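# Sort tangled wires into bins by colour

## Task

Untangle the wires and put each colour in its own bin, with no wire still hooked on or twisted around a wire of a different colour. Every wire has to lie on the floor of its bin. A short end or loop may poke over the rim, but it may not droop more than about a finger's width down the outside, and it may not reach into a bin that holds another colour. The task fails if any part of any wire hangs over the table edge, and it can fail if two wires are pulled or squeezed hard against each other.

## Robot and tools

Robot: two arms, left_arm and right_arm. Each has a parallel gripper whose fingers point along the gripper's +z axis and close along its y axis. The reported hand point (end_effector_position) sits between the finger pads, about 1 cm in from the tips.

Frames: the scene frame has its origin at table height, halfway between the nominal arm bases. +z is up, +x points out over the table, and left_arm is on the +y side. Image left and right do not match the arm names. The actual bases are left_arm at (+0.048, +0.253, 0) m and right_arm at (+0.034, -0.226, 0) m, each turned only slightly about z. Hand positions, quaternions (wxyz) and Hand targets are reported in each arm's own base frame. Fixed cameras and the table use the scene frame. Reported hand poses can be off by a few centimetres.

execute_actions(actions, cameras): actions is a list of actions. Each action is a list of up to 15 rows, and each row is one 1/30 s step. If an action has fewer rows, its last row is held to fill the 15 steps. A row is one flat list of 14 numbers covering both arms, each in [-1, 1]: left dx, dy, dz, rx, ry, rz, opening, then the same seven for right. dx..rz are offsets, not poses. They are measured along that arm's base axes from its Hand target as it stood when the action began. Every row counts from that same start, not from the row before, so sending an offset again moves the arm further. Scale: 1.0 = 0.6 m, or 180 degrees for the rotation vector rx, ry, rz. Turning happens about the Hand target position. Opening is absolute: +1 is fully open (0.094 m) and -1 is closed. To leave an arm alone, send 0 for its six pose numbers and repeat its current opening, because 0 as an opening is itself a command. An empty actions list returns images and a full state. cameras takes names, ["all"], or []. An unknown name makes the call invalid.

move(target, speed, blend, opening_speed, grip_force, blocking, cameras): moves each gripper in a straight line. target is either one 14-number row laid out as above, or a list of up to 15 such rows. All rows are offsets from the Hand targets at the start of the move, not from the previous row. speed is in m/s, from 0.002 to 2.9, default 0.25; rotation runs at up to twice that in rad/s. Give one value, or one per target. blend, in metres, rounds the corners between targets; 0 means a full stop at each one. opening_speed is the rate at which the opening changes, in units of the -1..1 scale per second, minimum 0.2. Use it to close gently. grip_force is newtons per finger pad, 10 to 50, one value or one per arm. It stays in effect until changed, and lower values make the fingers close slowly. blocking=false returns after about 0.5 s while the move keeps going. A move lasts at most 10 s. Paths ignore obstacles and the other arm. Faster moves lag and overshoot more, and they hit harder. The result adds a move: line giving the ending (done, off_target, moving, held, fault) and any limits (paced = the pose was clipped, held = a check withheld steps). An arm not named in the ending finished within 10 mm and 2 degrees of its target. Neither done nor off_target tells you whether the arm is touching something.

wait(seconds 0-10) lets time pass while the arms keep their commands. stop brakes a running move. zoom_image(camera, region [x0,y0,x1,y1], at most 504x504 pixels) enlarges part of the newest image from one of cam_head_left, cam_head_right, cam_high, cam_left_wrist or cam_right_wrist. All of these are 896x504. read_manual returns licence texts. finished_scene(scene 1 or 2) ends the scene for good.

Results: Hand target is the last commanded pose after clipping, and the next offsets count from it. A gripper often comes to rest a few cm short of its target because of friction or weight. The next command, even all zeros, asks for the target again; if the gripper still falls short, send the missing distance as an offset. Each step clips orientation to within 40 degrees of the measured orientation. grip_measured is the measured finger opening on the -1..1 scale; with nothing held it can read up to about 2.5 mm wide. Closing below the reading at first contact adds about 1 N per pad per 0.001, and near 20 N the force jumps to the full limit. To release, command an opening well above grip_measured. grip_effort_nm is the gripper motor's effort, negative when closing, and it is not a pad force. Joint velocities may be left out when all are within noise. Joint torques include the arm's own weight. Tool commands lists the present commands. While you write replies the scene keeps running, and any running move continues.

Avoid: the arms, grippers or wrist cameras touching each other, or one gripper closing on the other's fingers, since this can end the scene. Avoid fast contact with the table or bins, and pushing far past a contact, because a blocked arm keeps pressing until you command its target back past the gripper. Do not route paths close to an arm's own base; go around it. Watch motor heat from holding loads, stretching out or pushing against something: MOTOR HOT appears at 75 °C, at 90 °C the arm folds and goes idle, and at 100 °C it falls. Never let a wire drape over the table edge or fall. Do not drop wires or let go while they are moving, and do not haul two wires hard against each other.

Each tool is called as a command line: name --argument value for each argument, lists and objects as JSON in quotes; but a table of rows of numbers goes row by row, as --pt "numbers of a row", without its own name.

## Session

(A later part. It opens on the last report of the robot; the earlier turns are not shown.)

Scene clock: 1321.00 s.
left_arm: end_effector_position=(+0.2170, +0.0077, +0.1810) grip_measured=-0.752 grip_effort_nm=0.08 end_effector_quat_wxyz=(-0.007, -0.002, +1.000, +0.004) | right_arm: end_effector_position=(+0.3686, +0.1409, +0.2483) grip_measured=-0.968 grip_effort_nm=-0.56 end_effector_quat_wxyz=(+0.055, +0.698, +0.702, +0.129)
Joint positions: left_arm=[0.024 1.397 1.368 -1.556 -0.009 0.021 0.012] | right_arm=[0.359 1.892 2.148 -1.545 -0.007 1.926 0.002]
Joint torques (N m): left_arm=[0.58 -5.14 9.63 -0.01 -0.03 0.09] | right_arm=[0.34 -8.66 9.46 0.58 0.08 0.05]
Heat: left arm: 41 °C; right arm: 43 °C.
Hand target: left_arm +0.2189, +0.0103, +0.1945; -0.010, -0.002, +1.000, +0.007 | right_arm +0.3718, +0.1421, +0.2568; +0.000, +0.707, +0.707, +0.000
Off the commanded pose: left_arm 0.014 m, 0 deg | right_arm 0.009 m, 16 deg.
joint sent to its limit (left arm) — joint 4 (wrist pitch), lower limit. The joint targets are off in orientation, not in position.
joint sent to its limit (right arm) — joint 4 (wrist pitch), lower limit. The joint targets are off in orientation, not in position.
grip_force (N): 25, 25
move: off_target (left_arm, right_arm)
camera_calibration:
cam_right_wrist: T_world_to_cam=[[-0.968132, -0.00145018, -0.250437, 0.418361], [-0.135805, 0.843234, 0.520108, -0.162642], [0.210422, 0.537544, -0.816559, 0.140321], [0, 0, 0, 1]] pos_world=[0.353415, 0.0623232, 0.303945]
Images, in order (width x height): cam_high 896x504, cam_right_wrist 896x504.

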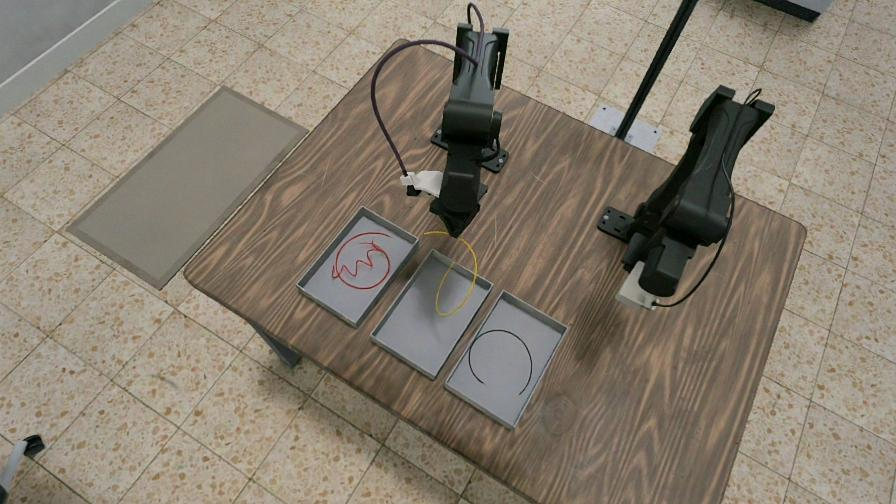

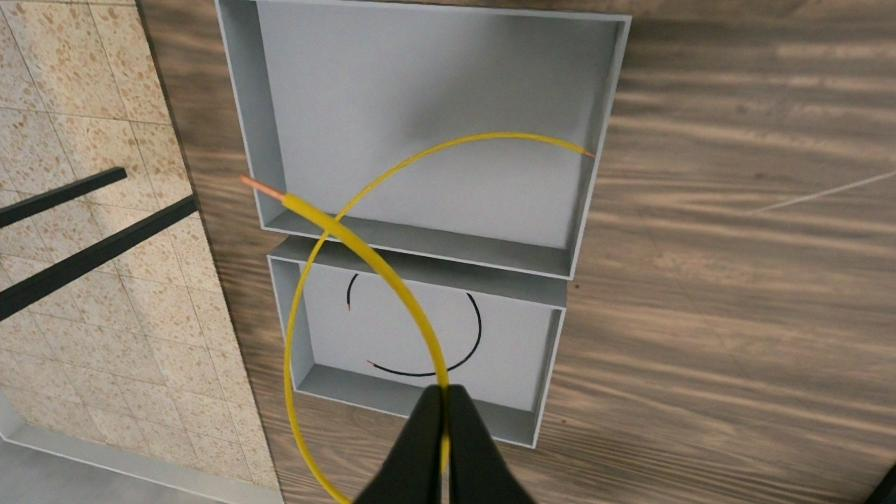

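move --pt "0 0 0 0 0 0 -0.75 0.005 0.03 0 0 0 0 -0.98" --pt "0 0 0 0 0 0 -0.75 0.005 0.03 -0.25 0 0 0 -0.98" --speed 0.1 --blend '[0.01,0]' --cameras '["cam_right_wrist","cam_high"]'

Scene clock: 1335.87 s.
left_arm: end_effector_position=(+0.2170, +0.0077, +0.1810) grip_measured=-0.752 grip_effort_nm=0.08 end_effector_quat_wxyz=(-0.007, -0.002, +1.000, +0.004) | right_arm: end_effector_position=(+0.3763, +0.1598, +0.1078) grip_measured=-0.968 grip_effort_nm=-0.56 end_effector_quat_wxyz=(-0.004, +0.706, +0.708, +0.000)
Joint positions: left_arm=[0.024 1.397 1.368 -1.556 -0.009 0.021 0.012] | right_arm=[0.396 2.12 1.937 -1.39 -0.007 1.965 0.002]
Joint torques (N m): left_arm=[0.58 -5.14 9.65 -0.01 -0.03 0.09] | right_arm=[0.54 -12.6 4.79 0.28 0.09 0.05]
Heat: left arm: 41 °C; right arm: 43 °C.
Hand target: left_arm +0.2189, +0.0103, +0.1945; -0.010, -0.002, +1.000, +0.007 | right_arm +0.3748, +0.1602, +0.1069; +0.000, +0.707, +0.707, +0.000
Off the commanded pose: left_arm 0.014 m, 0 deg | right_arm 0.002 m, 0 deg.
joint sent to its limit (left arm) — joint 4 (wrist pitch), lower limit. The joint targets are off in orientation, not in position.
grip_force (N): 25, 25
move: off_target (left_arm)
camera_calibration:
cam_right_wrist: T_world_to_cam=[[-0.999853, -0.0110373, 0.0130875, 0.375755], [-0.00393038, 0.89201, 0.451999, -0.154557], [-0.016663, 0.451881, -0.891923, 0.121039], [0, 0, 0, 1]] pos_world=[0.377109, 0.0873183, 0.172899]
Images, in order (width x height): cam_high 896x504, cam_right_wrist 896x504.

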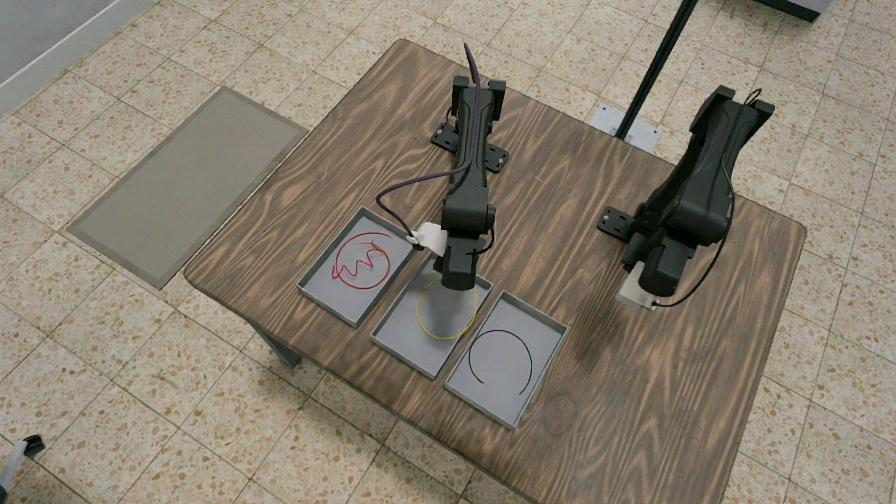

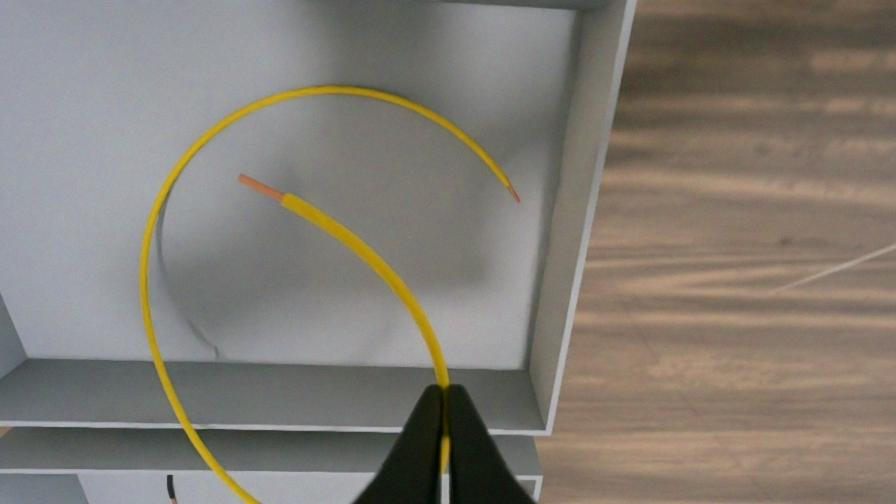

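move --pt "0 0 0 0 0 0 -0.75 0.01 -0.012 -0.128 0 0 0 -0.98" --pt "0 0 0 0 0 0 -0.75 0.01 -0.012 -0.128 0 0 0 -0.75" --pt "0 0 0 0 0 0 -0.75 0.01 -0.012 0.2 0 0 0 -0.75" --pt "0 0 0 0 0 0 -0.75 -0.25 -0.3 0.2 0 0 0.2 -0.75" --speed 0.12 --opening_speed 0.5 --cameras '["cam_high","cam_head_right","cam_head_left"]'

zoom_image --camera "cam_high" --region '[280, 190, 600, 440]'

zoom_image --camera "cam_head_left" --region '[400, 170, 640, 290]'

Scene clock: 1350.43 s.
left_arm: end_effector_position=(+0.2170, +0.0077, +0.1810) grip_measured=-0.752 grip_effort_nm=0.08 end_effector_quat_wxyz=(-0.007, -0.002, +1.000, +0.004) | right_arm: end_effector_position=(+0.2325, -0.0175, +0.2280) grip_measured=-0.752 grip_effort_nm=0.13 end_effector_quat_wxyz=(+0.086, +0.454, +0.886, +0.042)
Joint positions: left_arm=[0.024 1.397 1.368 -1.556 -0.009 0.021 0.012] | right_arm=[-0.089 1.319 1.485 -1.546 -0.013 0.859 0.012]
Joint torques (N m): left_arm=[0.58 -5.14 9.65 -0.02 -0.02 0.09] | right_arm=[-0.31 -4.96 4.41 0.44 0.14 -0.11]
Heat: left arm: 41 °C; right arm: 44 °C.
Hand target: left_arm +0.2189, +0.0103, +0.1945; -0.010, -0.002, +1.000, +0.007 | right_arm +0.2248, -0.0198, +0.2268; +0.000, +0.454, +0.891, +0.000
Off the commanded pose: left_arm 0.014 m, 0 deg | right_arm 0.008 m, 11 deg.
joint sent to its limit (left arm) — joint 4 (wrist pitch), lower limit. The joint targets are off in orientation, not in position.
joint sent to its limit (right arm) — joint 4 (wrist pitch), lower limit. The joint targets are off in orientation, not in position.
grip_force (N): 25, 25
move: off_target (left_arm, right_arm)
Images, in order (width x height): cam_head_left 896x504, cam_head_right 896x504, cam_high 896x504.

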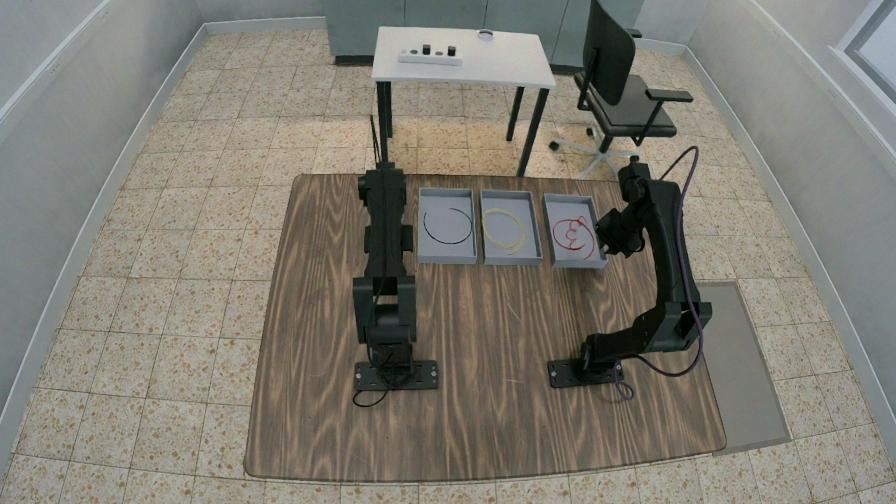

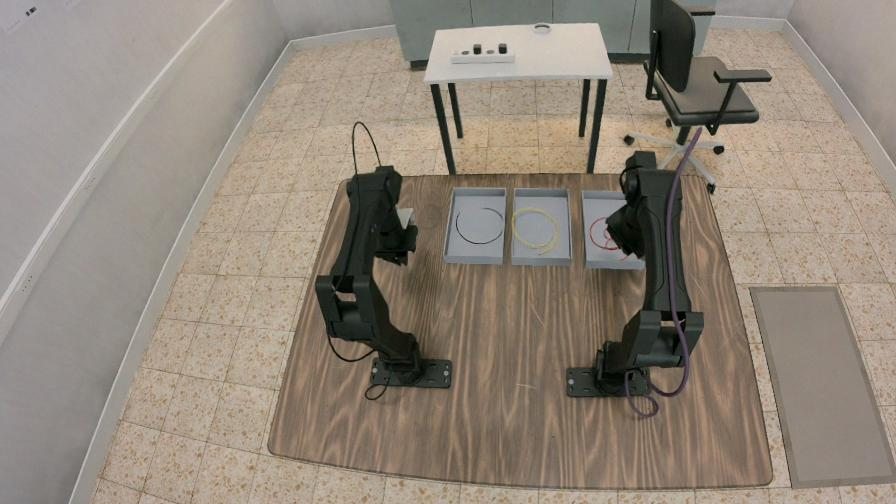

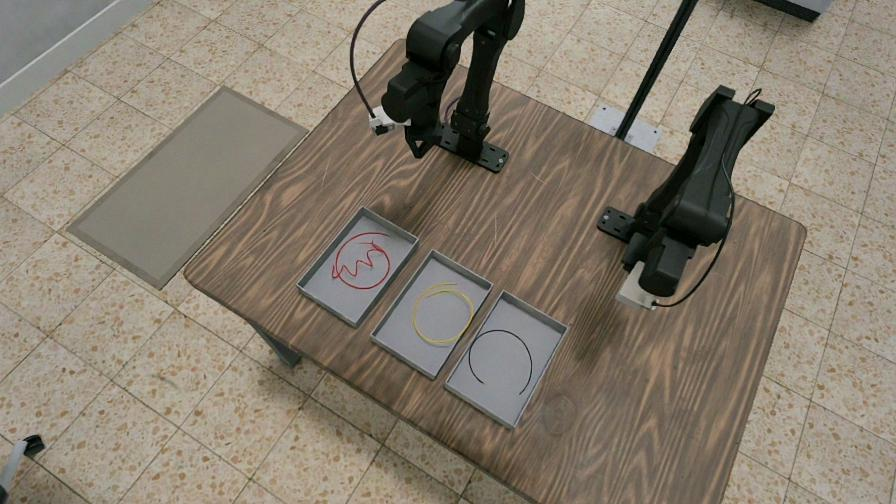

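Scaled by 1.575 from the camera's 896x504 image, which has a finer 1280x720 frame.

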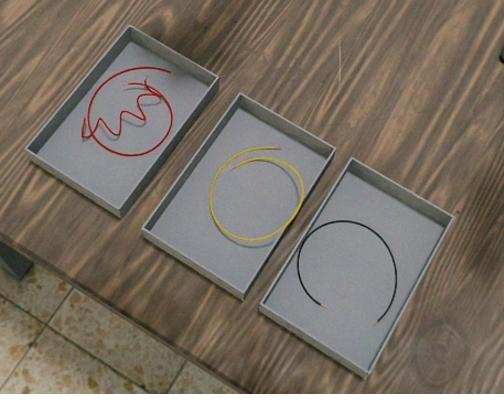

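Scaled by 2.100 from the camera's 896x504 image, which has a finer 1280x720 frame.

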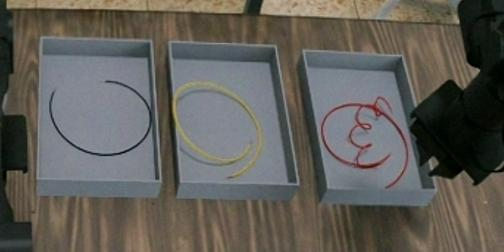

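zoom_image --camera "cam_head_left" --region '[470, 180, 550, 270]'

zoom_image --camera "cam_high" --region '[400, 260, 500, 360]'

zoom_image --camera "cam_head_left" --region '[540, 185, 620, 275]'

Scaled by 5.600 from the camera's 896x504 image, which has a finer 1280x720 frame.

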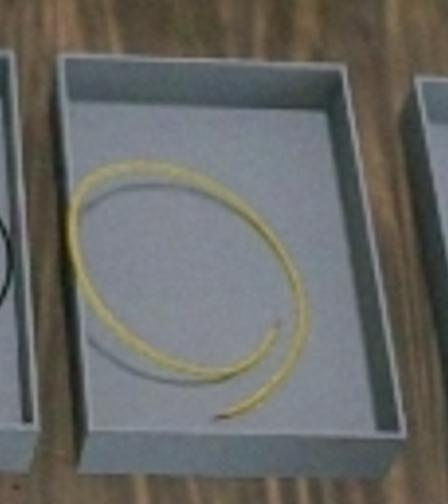

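Scaled by 5.040 from the camera's 896x504 image, which has a finer 1280x720 frame.

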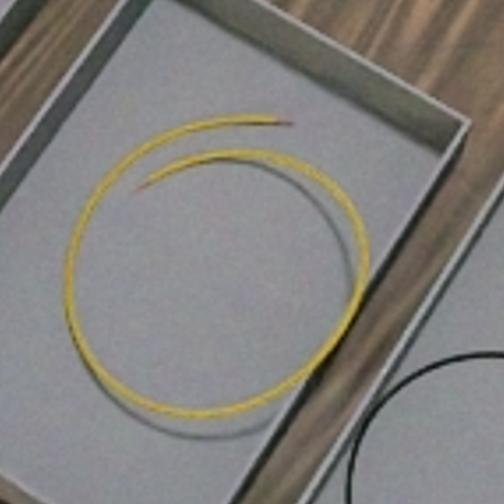

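Scaled by 5.600 from the camera's 896x504 image, which has a finer 1280x720 frame.

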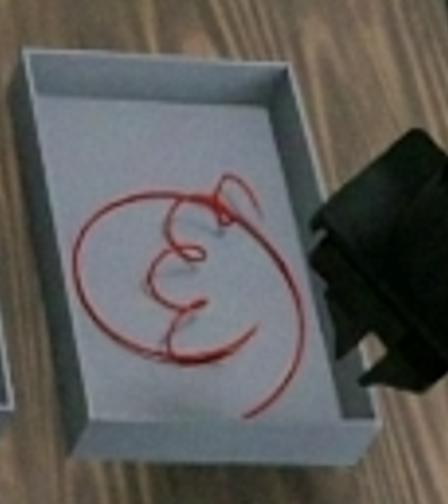

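move --target '[0,0,0,0,0,0,-0.75,0.33,0.2,-0.12,0,0,0.3,-0.75]' --speed 0.18 --cameras '["cam_right_wrist"]'

Scene clock: 1374.47 s.
left_arm: end_effector_position=(+0.2170, +0.0077, +0.1810) grip_measured=-0.752 grip_effort_nm=0.08 end_effector_quat_wxyz=(-0.007, -0.002, +1.000, +0.004) | right_arm: end_effector_position=(+0.4180, +0.0986, +0.1470) grip_measured=-0.752 grip_effort_nm=0.13 end_effector_quat_wxyz=(+0.022, +0.006, +1.000, +0.010)
Joint positions: left_arm=[0.024 1.397 1.368 -1.556 -0.009 0.021 0.012] | right_arm=[0.225 2.194 2.212 -1.542 -0.009 0.237 0.012]
Joint torques (N m): left_arm=[0.59 -5.14 9.63 -0.02 -0.03 0.08] | right_arm=[0.44 -11.73 9.94 0.13 0.1 -0.09]
Heat: left arm: 41 °C; right arm: 42 °C.
Hand target: left_arm +0.2189, +0.0103, +0.1945; -0.010, -0.002, +1.000, +0.007 | right_arm +0.4228, +0.1001, +0.1549; +0.000, +0.000, +1.000, +0.000
Off the commanded pose: left_arm 0.014 m, 0 deg | right_arm 0.009 m, 3 deg.
joint sent to its limit (left arm) — joint 4 (wrist pitch), lower limit. The joint targets are off in orientation, not in position.
joint sent to its limit (right arm) — joint 4 (wrist pitch), lower limit. The joint targets are off in orientation, not in position.
grip_force (N): 25, 25
move: off_target (left_arm, right_arm)
camera_calibration:
cam_right_wrist: T_world_to_cam=[[-0.00274388, -0.999937, -0.0109193, 0.100413], [-0.913104, -0.00194673, 0.407722, 0.357164], [-0.407717, 0.0110892, -0.913041, 0.394395], [0, 0, 0, 1]] pos_world=[0.487205, 0.0967284, 0.215572]
Images, in order (width x height): cam_right_wrist 896x504.

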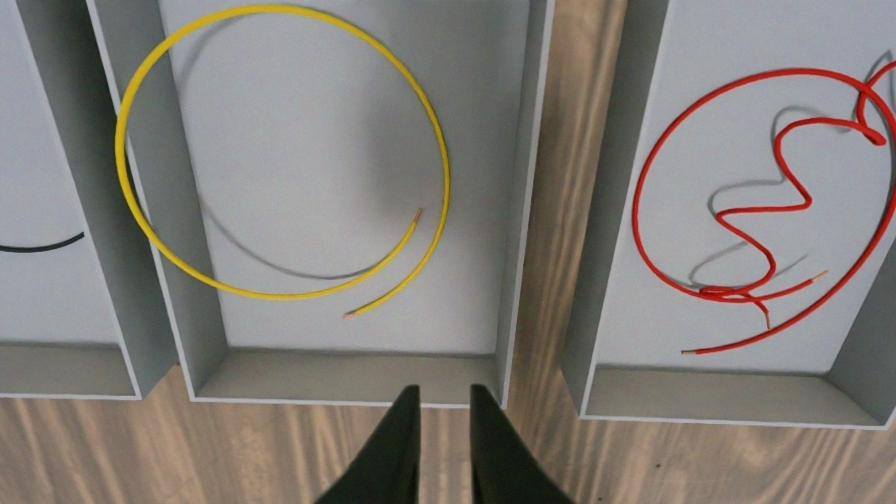

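move --pt "0 0 0 0 0 0 -0.75 0.0145 0 -0.2 0 0 0 -0.75" --speed 0.12 --cameras '["cam_right_wrist"]'

Scene clock: 1385.00 s.
left_arm: end_effector_position=(+0.2170, +0.0077, +0.1810) grip_measured=-0.752 grip_effort_nm=0.08 end_effector_quat_wxyz=(-0.007, -0.002, +1.000, +0.004) | right_arm: end_effector_position=(+0.4299, +0.1012, +0.0397) grip_measured=-0.752 grip_effort_nm=0.13 end_effector_quat_wxyz=(-0.003, +0.003, +1.000, +0.004)
Joint positions: left_arm=[0.024 1.397 1.368 -1.556 -0.009 0.021 0.012] | right_arm=[0.225 2.281 1.927 -1.221 -0.009 0.232 0.012]
Joint torques (N m): left_arm=[0.59 -5.12 9.62 -0.02 -0.03 0.08] | right_arm=[0.05 -12.94 5.15 0.39 0.1 -0.1]
Heat: left arm: 42 °C; right arm: 43 °C.
Hand target: left_arm +0.2189, +0.0103, +0.1945; -0.010, -0.002, +1.000, +0.007 | right_arm +0.4315, +0.1001, +0.0348; +0.000, +0.000, +1.000, +0.000
Off the commanded pose: left_arm 0.014 m, 0 deg | right_arm 0.005 m, 1 deg.
joint sent to its limit (left arm) — joint 4 (wrist pitch), lower limit. The joint targets are off in orientation, not in position.
grip_force (N): 25, 25
move: off_target (left_arm)
camera_calibration:
cam_right_wrist: T_world_to_cam=[[0.0027925, -0.999996, 0.000739123, 0.0990394], [-0.892216, -0.00215773, 0.451605, 0.401124], [-0.451601, -0.00192056, -0.892218, 0.320586], [0, 0, 0, 1]] pos_world=[0.502389, 0.10052, 0.10481]
Images, in order (width x height): cam_right_wrist 896x504.

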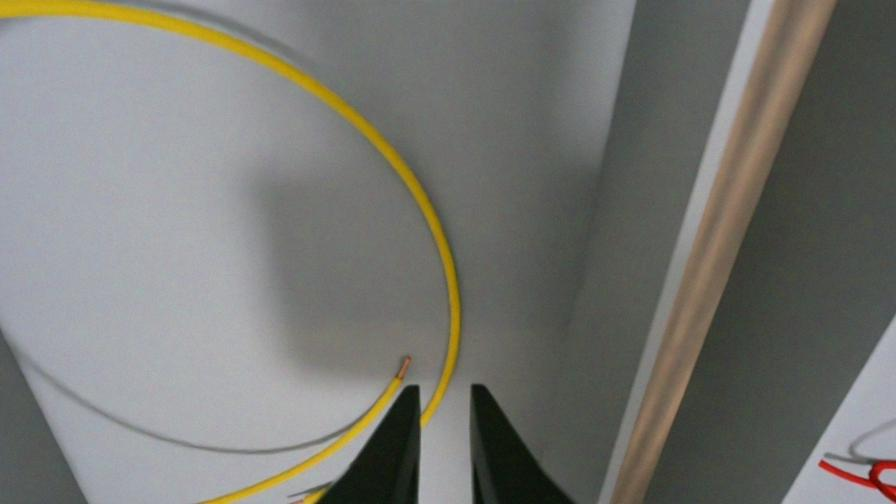

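move --pt "0 0 0 0 0 0 -0.75 0.002 -0.005 -0.048 0 0 0 -0.75" --pt "0 0 0 0 0 0 -0.75 0.002 -0.005 -0.046 0 0 0 -0.98" --speed 0.06 --opening_speed 0.5 --cameras '["cam_right_wrist"]'

Scene clock: 1394.83 s.
left_arm: end_effector_position=(+0.2170, +0.0077, +0.1810) grip_measured=-0.752 grip_effort_nm=0.08 end_effector_quat_wxyz=(-0.007, -0.002, +1.000, +0.004) | right_arm: end_effector_position=(+0.4318, +0.1011, +0.0135) grip_measured=-0.970 grip_effort_nm=-0.44 end_effector_quat_wxyz=(+0.000, +0.000, +1.000, +0.004)
Joint positions: left_arm=[0.024 1.397 1.368 -1.556 -0.009 0.021 0.012] | right_arm=[0.225 2.301 1.856 -1.123 -0.008 0.224 0.001]
Joint torques (N m): left_arm=[0.57 -5.14 9.63 -0.02 -0.03 0.08] | right_arm=[-0.58 -12.74 5.18 0.36 0.09 -0.1]
Heat: left arm: 42 °C; right arm: 45 °C.
Hand target: left_arm +0.2189, +0.0103, +0.1945; -0.010, -0.002, +1.000, +0.007 | right_arm +0.4328, +0.0970, +0.0073; +0.000, +0.000, +1.000, +0.000
Off the commanded pose: left_arm 0.014 m, 0 deg | right_arm 0.007 m, 0 deg.
joint sent to its limit (left arm) — joint 4 (wrist pitch), lower limit. The joint targets are off in orientation, not in position.
grip_force (N): 25, 25
move: off_target (left_arm)
camera_calibration:
cam_right_wrist: T_world_to_cam=[[0.00924432, -0.999957, 0.000147995, 0.0962397], [-0.894955, -0.00820757, 0.446082, 0.41654], [-0.446062, -0.00425617, -0.894992, 0.295901], [0, 0, 0, 1]] pos_world=[0.503885, 0.100914, 0.0790041]
Images, in order (width x height): cam_right_wrist 896x504.

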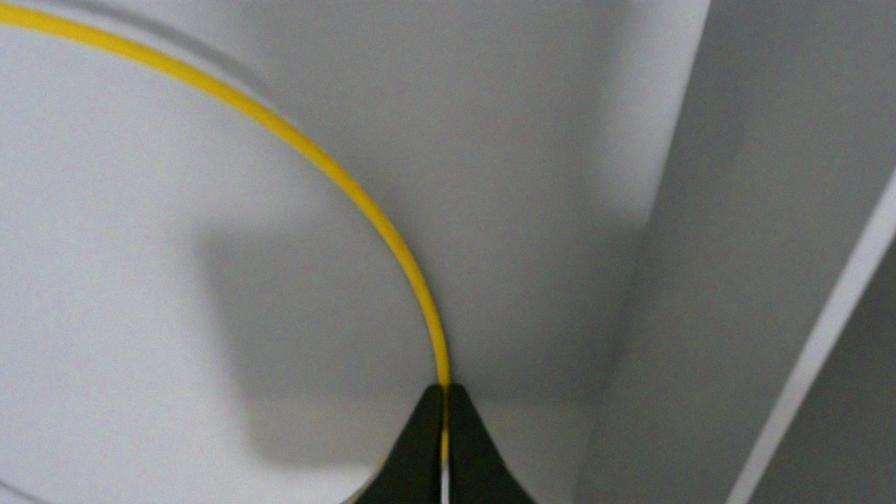

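move --pt "0 0 0 0 0 0 -0.75 0 -0.01 0.006 0 0 0 -0.98" --pt "0 0 0 0 0 0 -0.75 0 -0.03 0.006 0 0 0 -0.98" --pt "0 0 0 0 0 0 -0.75 0 -0.03 0.002 0 0 0 -0.8" --pt "0 0 0 0 0 0 -0.75 0 -0.03 0.2 0 0 0 -0.8" --speed '[0.05,0.05,0.05,0.12]' --opening_speed 0.5 --cameras '["cam_right_wrist"]'

Scene clock: 1403.67 s.
left_arm: end_effector_position=(+0.2170, +0.0077, +0.1810) grip_measured=-0.752 grip_effort_nm=0.08 end_effector_quat_wxyz=(-0.007, -0.002, +1.000, +0.004) | right_arm: end_effector_position=(+0.4295, +0.0827, +0.1120) grip_measured=-0.802 grip_effort_nm=0.13 end_effector_quat_wxyz=(-0.013, +0.000, +1.000, +0.002)
Joint positions: left_arm=[0.024 1.397 1.368 -1.556 -0.009 0.021 0.012] | right_arm=[0.185 2.299 2.246 -1.542 -0.008 0.184 0.009]
Joint torques (N m): left_arm=[0.58 -5.14 9.63 -0.02 -0.03 0.08] | right_arm=[-0.54 -14.95 8.64 0.02 0.1 -0.1]
Heat: left arm: 42 °C; right arm: 45 °C.
Hand target: left_arm +0.2189, +0.0103, +0.1945; -0.010, -0.002, +1.000, +0.007 | right_arm +0.4327, +0.0791, +0.1273; +0.000, +0.000, +1.000, +0.000
Off the commanded pose: left_arm 0.014 m, 0 deg | right_arm 0.016 m, 1 deg.
joint sent to its limit (left arm) — joint 4 (wrist pitch), lower limit. The joint targets are off in orientation, not in position.
joint sent to its limit (right arm) — joint 4 (wrist pitch), lower limit. The joint targets still meet the commanded pose.
grip_force (N): 25, 25
move: off_target (left_arm, right_arm)
camera_calibration:
cam_right_wrist: T_world_to_cam=[[0.00970432, -0.999941, 0.00482572, 0.0770771], [-0.883076, -0.00630585, 0.469188, 0.362466], [-0.46913, -0.00881463, -0.883085, 0.391879], [0, 0, 0, 1]] pos_world=[0.503179, 0.0828125, 0.175626]
Images, in order (width x height): cam_right_wrist 896x504.

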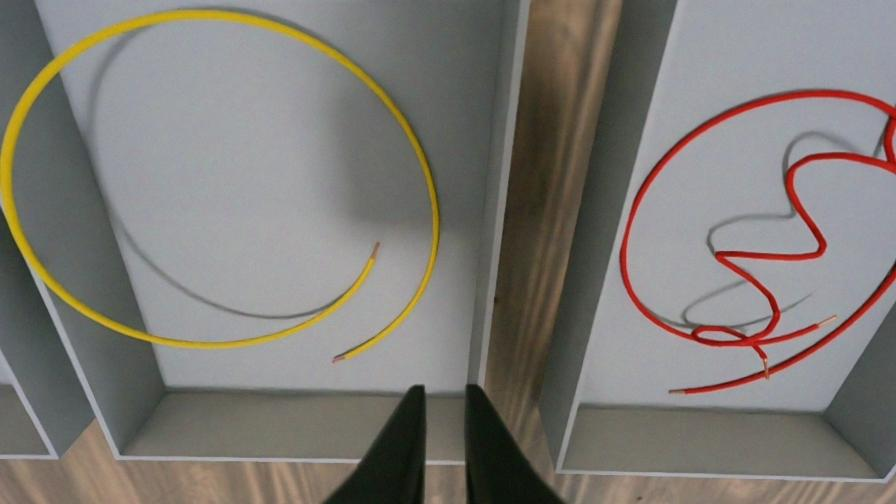

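move --target '[0,0,0,0,0,0,-0.75,0.025,0.235,-0.02,0,0,0,-0.5]' --speed 0.15 --cameras '["cam_right_wrist"]'

Scene clock: 1425.00 s.
left_arm: end_effector_position=(+0.2170, +0.0077, +0.1810) grip_measured=-0.752 grip_effort_nm=0.08 end_effector_quat_wxyz=(-0.007, -0.002, +1.000, +0.004) | right_arm: end_effector_position=(+0.4415, +0.2214, +0.1105) grip_measured=-0.502 grip_effort_nm=0.14 end_effector_quat_wxyz=(+0.046, -0.008, +0.999, +0.025)
Joint positions: left_arm=[0.024 1.397 1.368 -1.556 -0.009 0.021 0.012] | right_arm=[0.461 2.483 2.563 -1.548 -0.005 0.446 0.023]
Joint torques (N m): left_arm=[0.58 -5.16 9.65 -0.02 -0.03 0.09] | right_arm=[-0.55 -13.49 9.61 0.3 0.05 0.04]
Heat: left arm: 42 °C; right arm: 46 °C.
Hand target: left_arm +0.2189, +0.0103, +0.1945; -0.010, -0.002, +1.000, +0.007 | right_arm +0.4478, +0.2202, +0.1152; +0.000, +0.000, +1.000, +0.000
Off the commanded pose: left_arm 0.014 m, 0 deg | right_arm 0.008 m, 6 deg.
joint sent to its limit (left arm) — joint 4 (wrist pitch), lower limit. The joint targets are off in orientation, not in position.
joint sent to its limit (right arm) — joint 4 (wrist pitch), lower limit. The joint targets are off in orientation, not in position.
grip_force (N): 25, 25
move: off_target (left_arm, right_arm)
camera_calibration:
cam_right_wrist: T_world_to_cam=[[0.025396, -0.998896, -0.0395236, 0.213384], [-0.931249, -0.0380151, 0.362394, 0.414799], [-0.363496, 0.027603, -0.931187, 0.34809], [0, 0, 0, 1]] pos_world=[0.507392, 0.219308, 0.18225]
Images, in order (width x height): cam_right_wrist 896x504.

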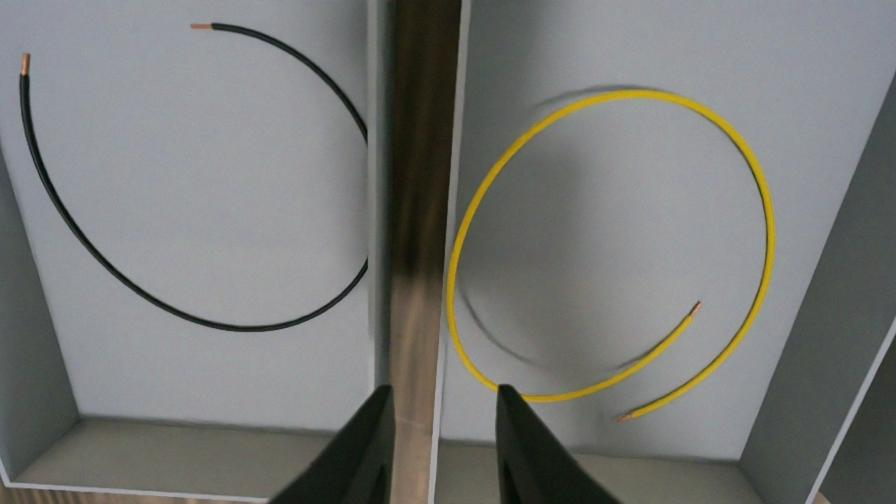

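move --pt "0 0 0 0 0 0 -0.75 -0.005 -0.227 0.02 0 0 0 -0.75" --pt "0 0 0 0 0 0 -0.75 -0.009 -0.227 -0.13 0 0 0 -0.75" --speed 0.15 --cameras '["cam_right_wrist"]'

Scene clock: 1438.83 s.
left_arm: end_effector_position=(+0.2170, +0.0077, +0.1810) grip_measured=-0.752 grip_effort_nm=0.08 end_effector_quat_wxyz=(-0.007, -0.002, +1.000, +0.004) | right_arm: end_effector_position=(+0.4403, +0.0814, +0.0293) grip_measured=-0.748 grip_effort_nm=-0.11 end_effector_quat_wxyz=(-0.016, +0.006, +1.000, -0.001)
Joint positions: left_arm=[0.024 1.397 1.368 -1.556 -0.009 0.021 0.012] | right_arm=[0.179 2.347 1.998 -1.253 -0.005 0.191 0.012]
Joint torques (N m): left_arm=[0.59 -5.14 9.63 -0.02 -0.03 0.08] | right_arm=[0.59 -16.39 4.64 0.34 0.06 -0.1]
Motor temperatures (°C): left_arm=[31 37 42 30 33 32 31] | right_arm=[32 50 38 31 32 33 31]
Heat: left arm: 42 °C; right arm: 50 °C.
Hand target: left_arm +0.2189, +0.0103, +0.1945; -0.010, -0.002, +1.000, +0.007 | right_arm +0.4424, +0.0838, +0.0372; +0.000, +0.000, +1.000, +0.000
Off the commanded pose: left_arm 0.014 m, 0 deg | right_arm 0.009 m, 2 deg.
joint sent to its limit (left arm) — joint 4 (wrist pitch), lower limit. The joint targets are off in orientation, not in position.
grip_force (N): 25, 25
move: off_target (left_arm)
camera_calibration:
cam_right_wrist: T_world_to_cam=[[-0.00274783, -0.99995, 0.00956897, 0.0814484], [-0.880203, 0.00695992, 0.474547, 0.408296], [-0.47459, -0.00711866, -0.880178, 0.326141], [0, 0, 0, 1]] pos_world=[0.51439, 0.0809243, 0.0925278]
Images, in order (width x height): cam_right_wrist 896x504.

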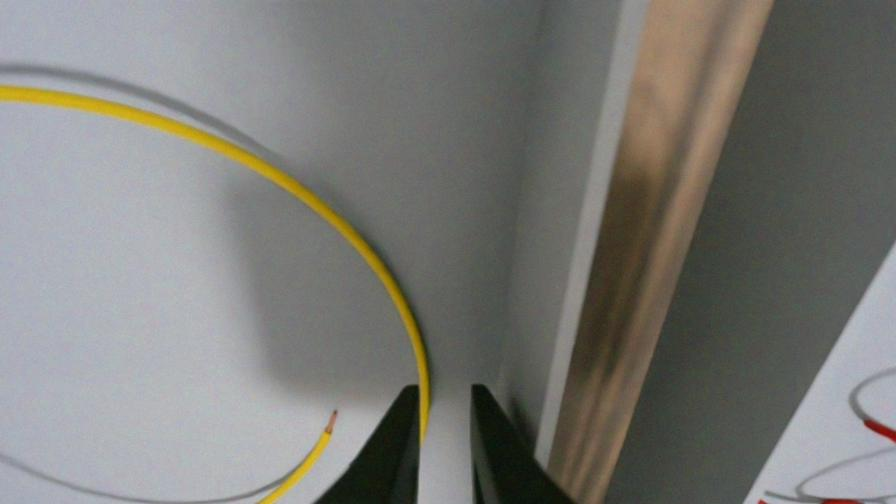

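move --pt "0 0 0 0 0 0 -0.75 0 0.011 -0.01 0 0 0 -0.75" --pt "0 0 0 0 0 0 -0.75 0 0.011 -0.05 0 0 0 -0.75" --pt "0 0 0 0 0 0 -0.75 0 0.011 -0.05 0 0 0 -0.98" --pt "0 0 0 0 0 0 -0.75 0 0.0 -0.042 0 0 0 -0.98" --pt "0 0 0 0 0 0 -0.75 0 -0.016 -0.042 0 0 0 -0.98" --speed 0.06 --opening_speed 0.5 --cameras '["cam_right_wrist"]'

Scene clock: 1451.07 s.
left_arm: end_effector_position=(+0.2170, +0.0077, +0.1810) grip_measured=-0.752 grip_effort_nm=0.08 end_effector_quat_wxyz=(-0.007, -0.002, +1.000, +0.004) | right_arm: end_effector_position=(+0.4412, +0.0850, +0.0119) grip_measured=-0.968 grip_effort_nm=-0.56 end_effector_quat_wxyz=(-0.009, -0.003, +1.000, +0.012)
Joint positions: left_arm=[0.024 1.397 1.368 -1.556 -0.009 0.021 0.012] | right_arm=[0.178 2.345 1.926 -1.165 -0.026 0.171 0.002]
Joint torques (N m): left_arm=[0.59 -5.15 9.65 -0.02 -0.03 0.08] | right_arm=[-1.24 -15.3 3.64 0.42 0.28 -0.1]
Heat: left arm: 42 °C; right arm: 50 °C.
Hand target: left_arm +0.2189, +0.0103, +0.1945; -0.010, -0.002, +1.000, +0.007 | right_arm +0.4424, +0.0743, +0.0120; +0.000, +0.000, +1.000, +0.000
Off the commanded pose: left_arm 0.014 m, 0 deg | right_arm 0.011 m, 2 deg.
joint sent to its limit (left arm) — joint 4 (wrist pitch), lower limit. The joint targets are off in orientation, not in position.
grip_force (N): 25, 25
move: off_target (left_arm, right_arm)
camera_calibration:
cam_right_wrist: T_world_to_cam=[[0.0154914, -0.999769, -0.0149279, 0.077457], [-0.886481, -0.0206389, 0.462305, 0.422614], [-0.462506, 0.00607156, -0.886595, 0.304939], [0, 0, 0, 1]] pos_world=[0.514476, 0.0843099, 0.0761365]
Images, in order (width x height): cam_right_wrist 896x504.

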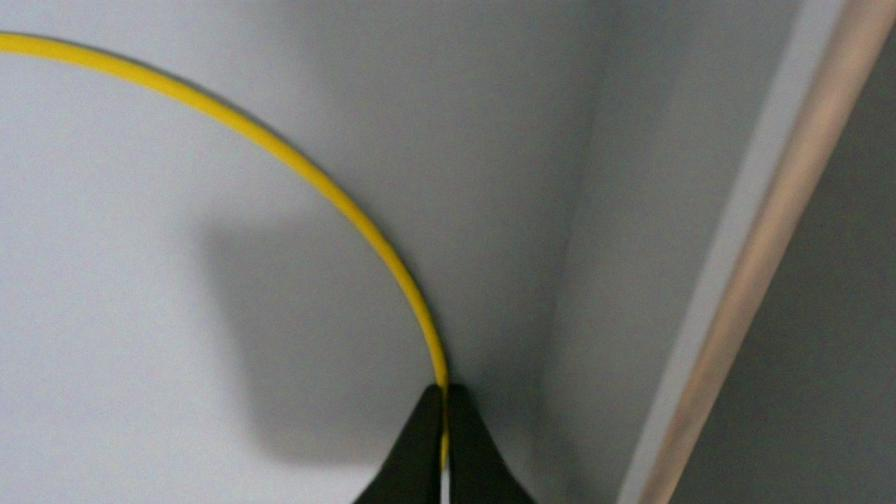

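move --pt "0 0 0 0 0 0 -0.75 0 -0.012 0.012 0 0 0 -0.98" --pt "0 0 0 0 0 0 -0.75 0 -0.01 0.006 0 0 0 -0.98" --speed 0.06 --cameras '["cam_right_wrist","cam_head_left"]'

zoom_image --camera "cam_head_left" --region '[470, 180, 550, 270]'

Scene clock: 1457.77 s.
left_arm: end_effector_position=(+0.2170, +0.0077, +0.1810) grip_measured=-0.752 grip_effort_nm=0.08 end_effector_quat_wxyz=(-0.007, -0.002, +1.000, +0.004) | right_arm: end_effector_position=(+0.4426, +0.0781, +0.0122) grip_measured=-0.968 grip_effort_nm=-0.56 end_effector_quat_wxyz=(-0.009, -0.002, +1.000, +0.013)
Joint positions: left_arm=[0.024 1.397 1.368 -1.556 -0.009 0.021 0.012] | right_arm=[0.161 2.345 1.926 -1.165 -0.029 0.158 0.001]
Joint torques (N m): left_arm=[0.57 -5.14 9.62 -0.02 -0.03 0.08] | right_arm=[-0.9 -15.88 3.81 0.32 0.31 -0.1]
Heat: left arm: 42 °C; right arm: 49 °C.
Hand target: left_arm +0.2189, +0.0103, +0.1945; -0.010, -0.002, +1.000, +0.007 | right_arm +0.4424, +0.0683, +0.0157; +0.000, +0.000, +1.000, +0.000
Off the commanded pose: left_arm 0.014 m, 0 deg | right_arm 0.010 m, 2 deg.
joint sent to its limit (left arm) — joint 4 (wrist pitch), lower limit. The joint targets are off in orientation, not in position.
grip_force (N): 25, 25
move: off_target (left_arm)
camera_calibration:
cam_right_wrist: T_world_to_cam=[[0.0120295, -0.999768, -0.017889, 0.0720607], [-0.886864, -0.0189313, 0.461643, 0.423548], [-0.461874, 0.0103118, -0.886885, 0.305313], [0, 0, 0, 1]] pos_world=[0.515779, 0.076914, 0.0765385]
Images, in order (width x height): cam_head_left 896x504, cam_right_wrist 896x504.

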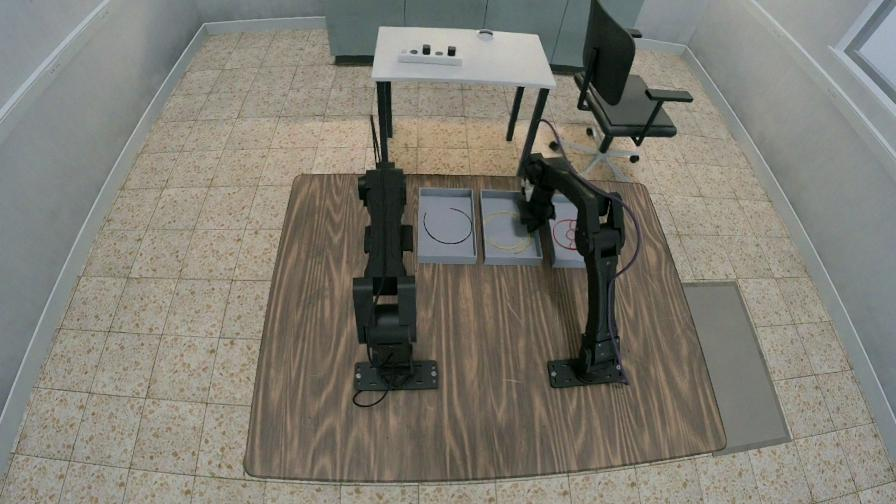

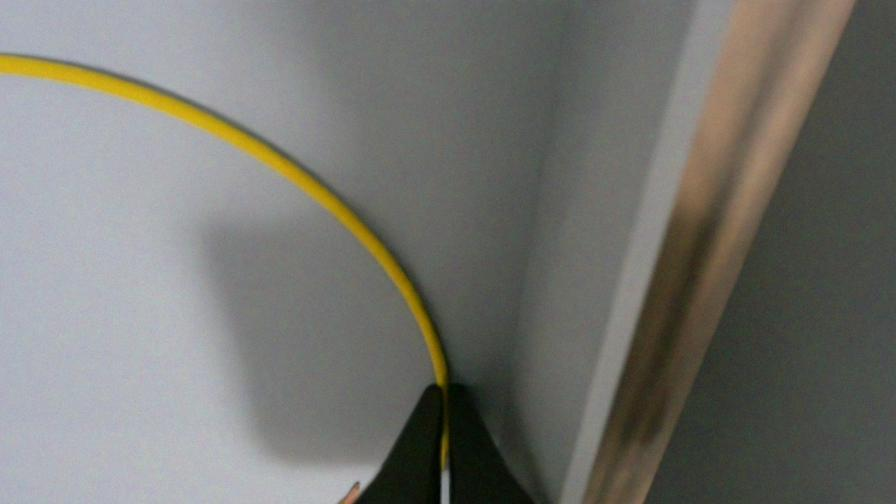

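Scaled by 5.600 from the camera's 896x504 image, which has a finer 1280x720 frame.

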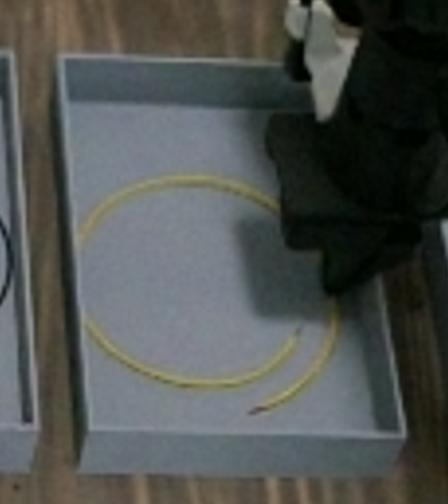

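Now it lies flat inside. Release and retreat.

move --pt "0 0 0 0 0 0 -0.75 0 0.016 0 0 0 0 -0.98" --pt "0 0 0 0 0 0 -0.75 0 0.014 0 0 0 0 -0.8" --pt "0 0 0 0 0 0 -0.75 0 0.014 0.22 0 0 0 -0.8" --pt "0 0 0 0 0 0 -0.75 -0.35 -0.2 0.2 0 0 0 -0.8" --speed '[0.04,0.04,0.12,0.18]' --opening_speed 0.5 --cameras '["cam_high","cam_head_left"]'

zoom_image --camera "cam_high" --region '[280, 190, 600, 440]'

zoom_image --camera "cam_head_left" --region '[400, 170, 640, 290]'

Scene clock: 1471.43 s.
left_arm: end_effector_position=(+0.2170, +0.0077, +0.1810) grip_measured=-0.752 grip_effort_nm=0.08 end_effector_quat_wxyz=(-0.007, -0.002, +1.000, +0.004) | right_arm: end_effector_position=(+0.2355, -0.0515, +0.1354) grip_measured=-0.802 grip_effort_nm=0.14 end_effector_quat_wxyz=(-0.005, +0.002, +1.000, +0.001)
Joint positions: left_arm=[0.024 1.397 1.368 -1.556 -0.009 0.021 0.012] | right_arm=[-0.22 1.464 1.243 -1.36 0 -0.216 0.009]
Joint torques (N m): left_arm=[0.59 -5.14 9.63 -0.02 -0.03 0.08] | right_arm=[-0.31 -7.16 4.7 0.24 0.01 -0.1]
Heat: left arm: 42 °C; right arm: 48 °C.
Hand target: left_arm +0.2189, +0.0103, +0.1945; -0.010, -0.002, +1.000, +0.007 | right_arm +0.2325, -0.0517, +0.1357; +0.000, +0.000, +1.000, +0.000
Off the commanded pose: left_arm 0.014 m, 0 deg | right_arm 0.003 m, 1 deg.
joint sent to its limit (left arm) — joint 4 (wrist pitch), lower limit. The joint targets are off in orientation, not in position.
grip_force (N): 25, 25
move: off_target (left_arm)
Images, in order (width x height): cam_head_left 896x504, cam_high 896x504.

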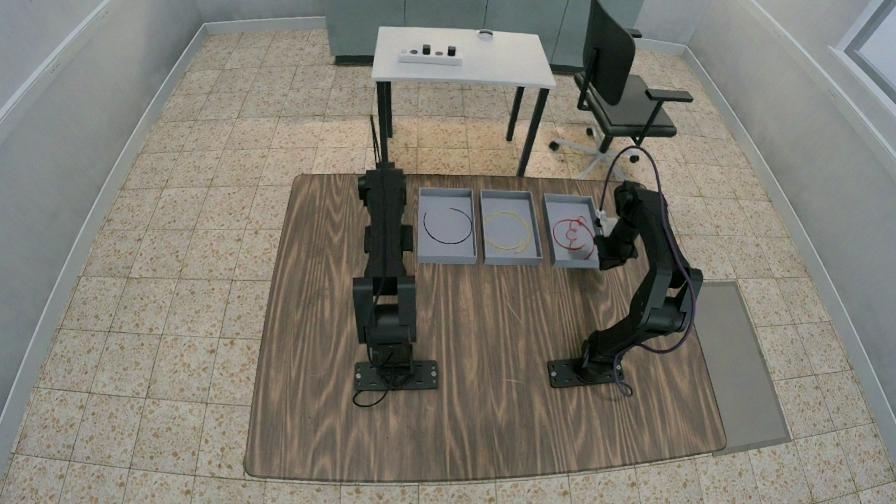

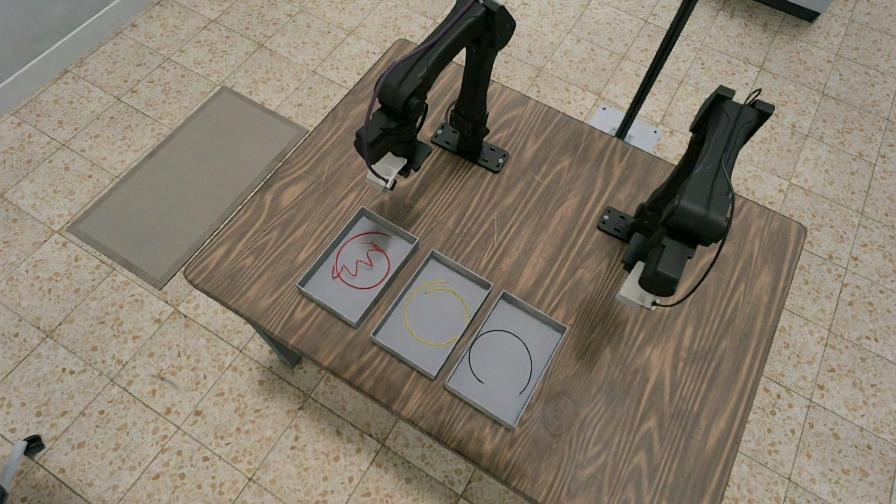

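Scaled by 1.575 from the camera's 896x504 image, which has a finer 1280x720 frame.

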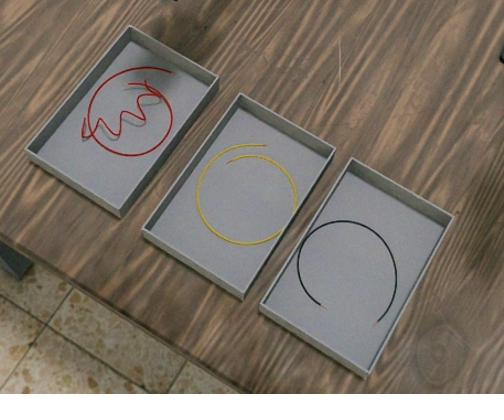

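Scaled by 2.100 from the camera's 896x504 image, which has a finer 1280x720 frame.

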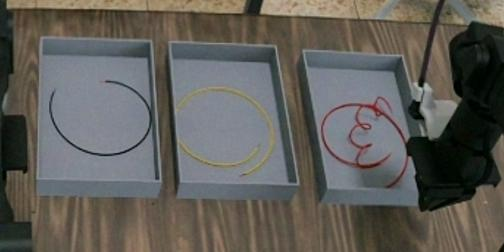

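All wires are flat in their bins.

finished_scene --scene 1

The scene is finished: the task was done.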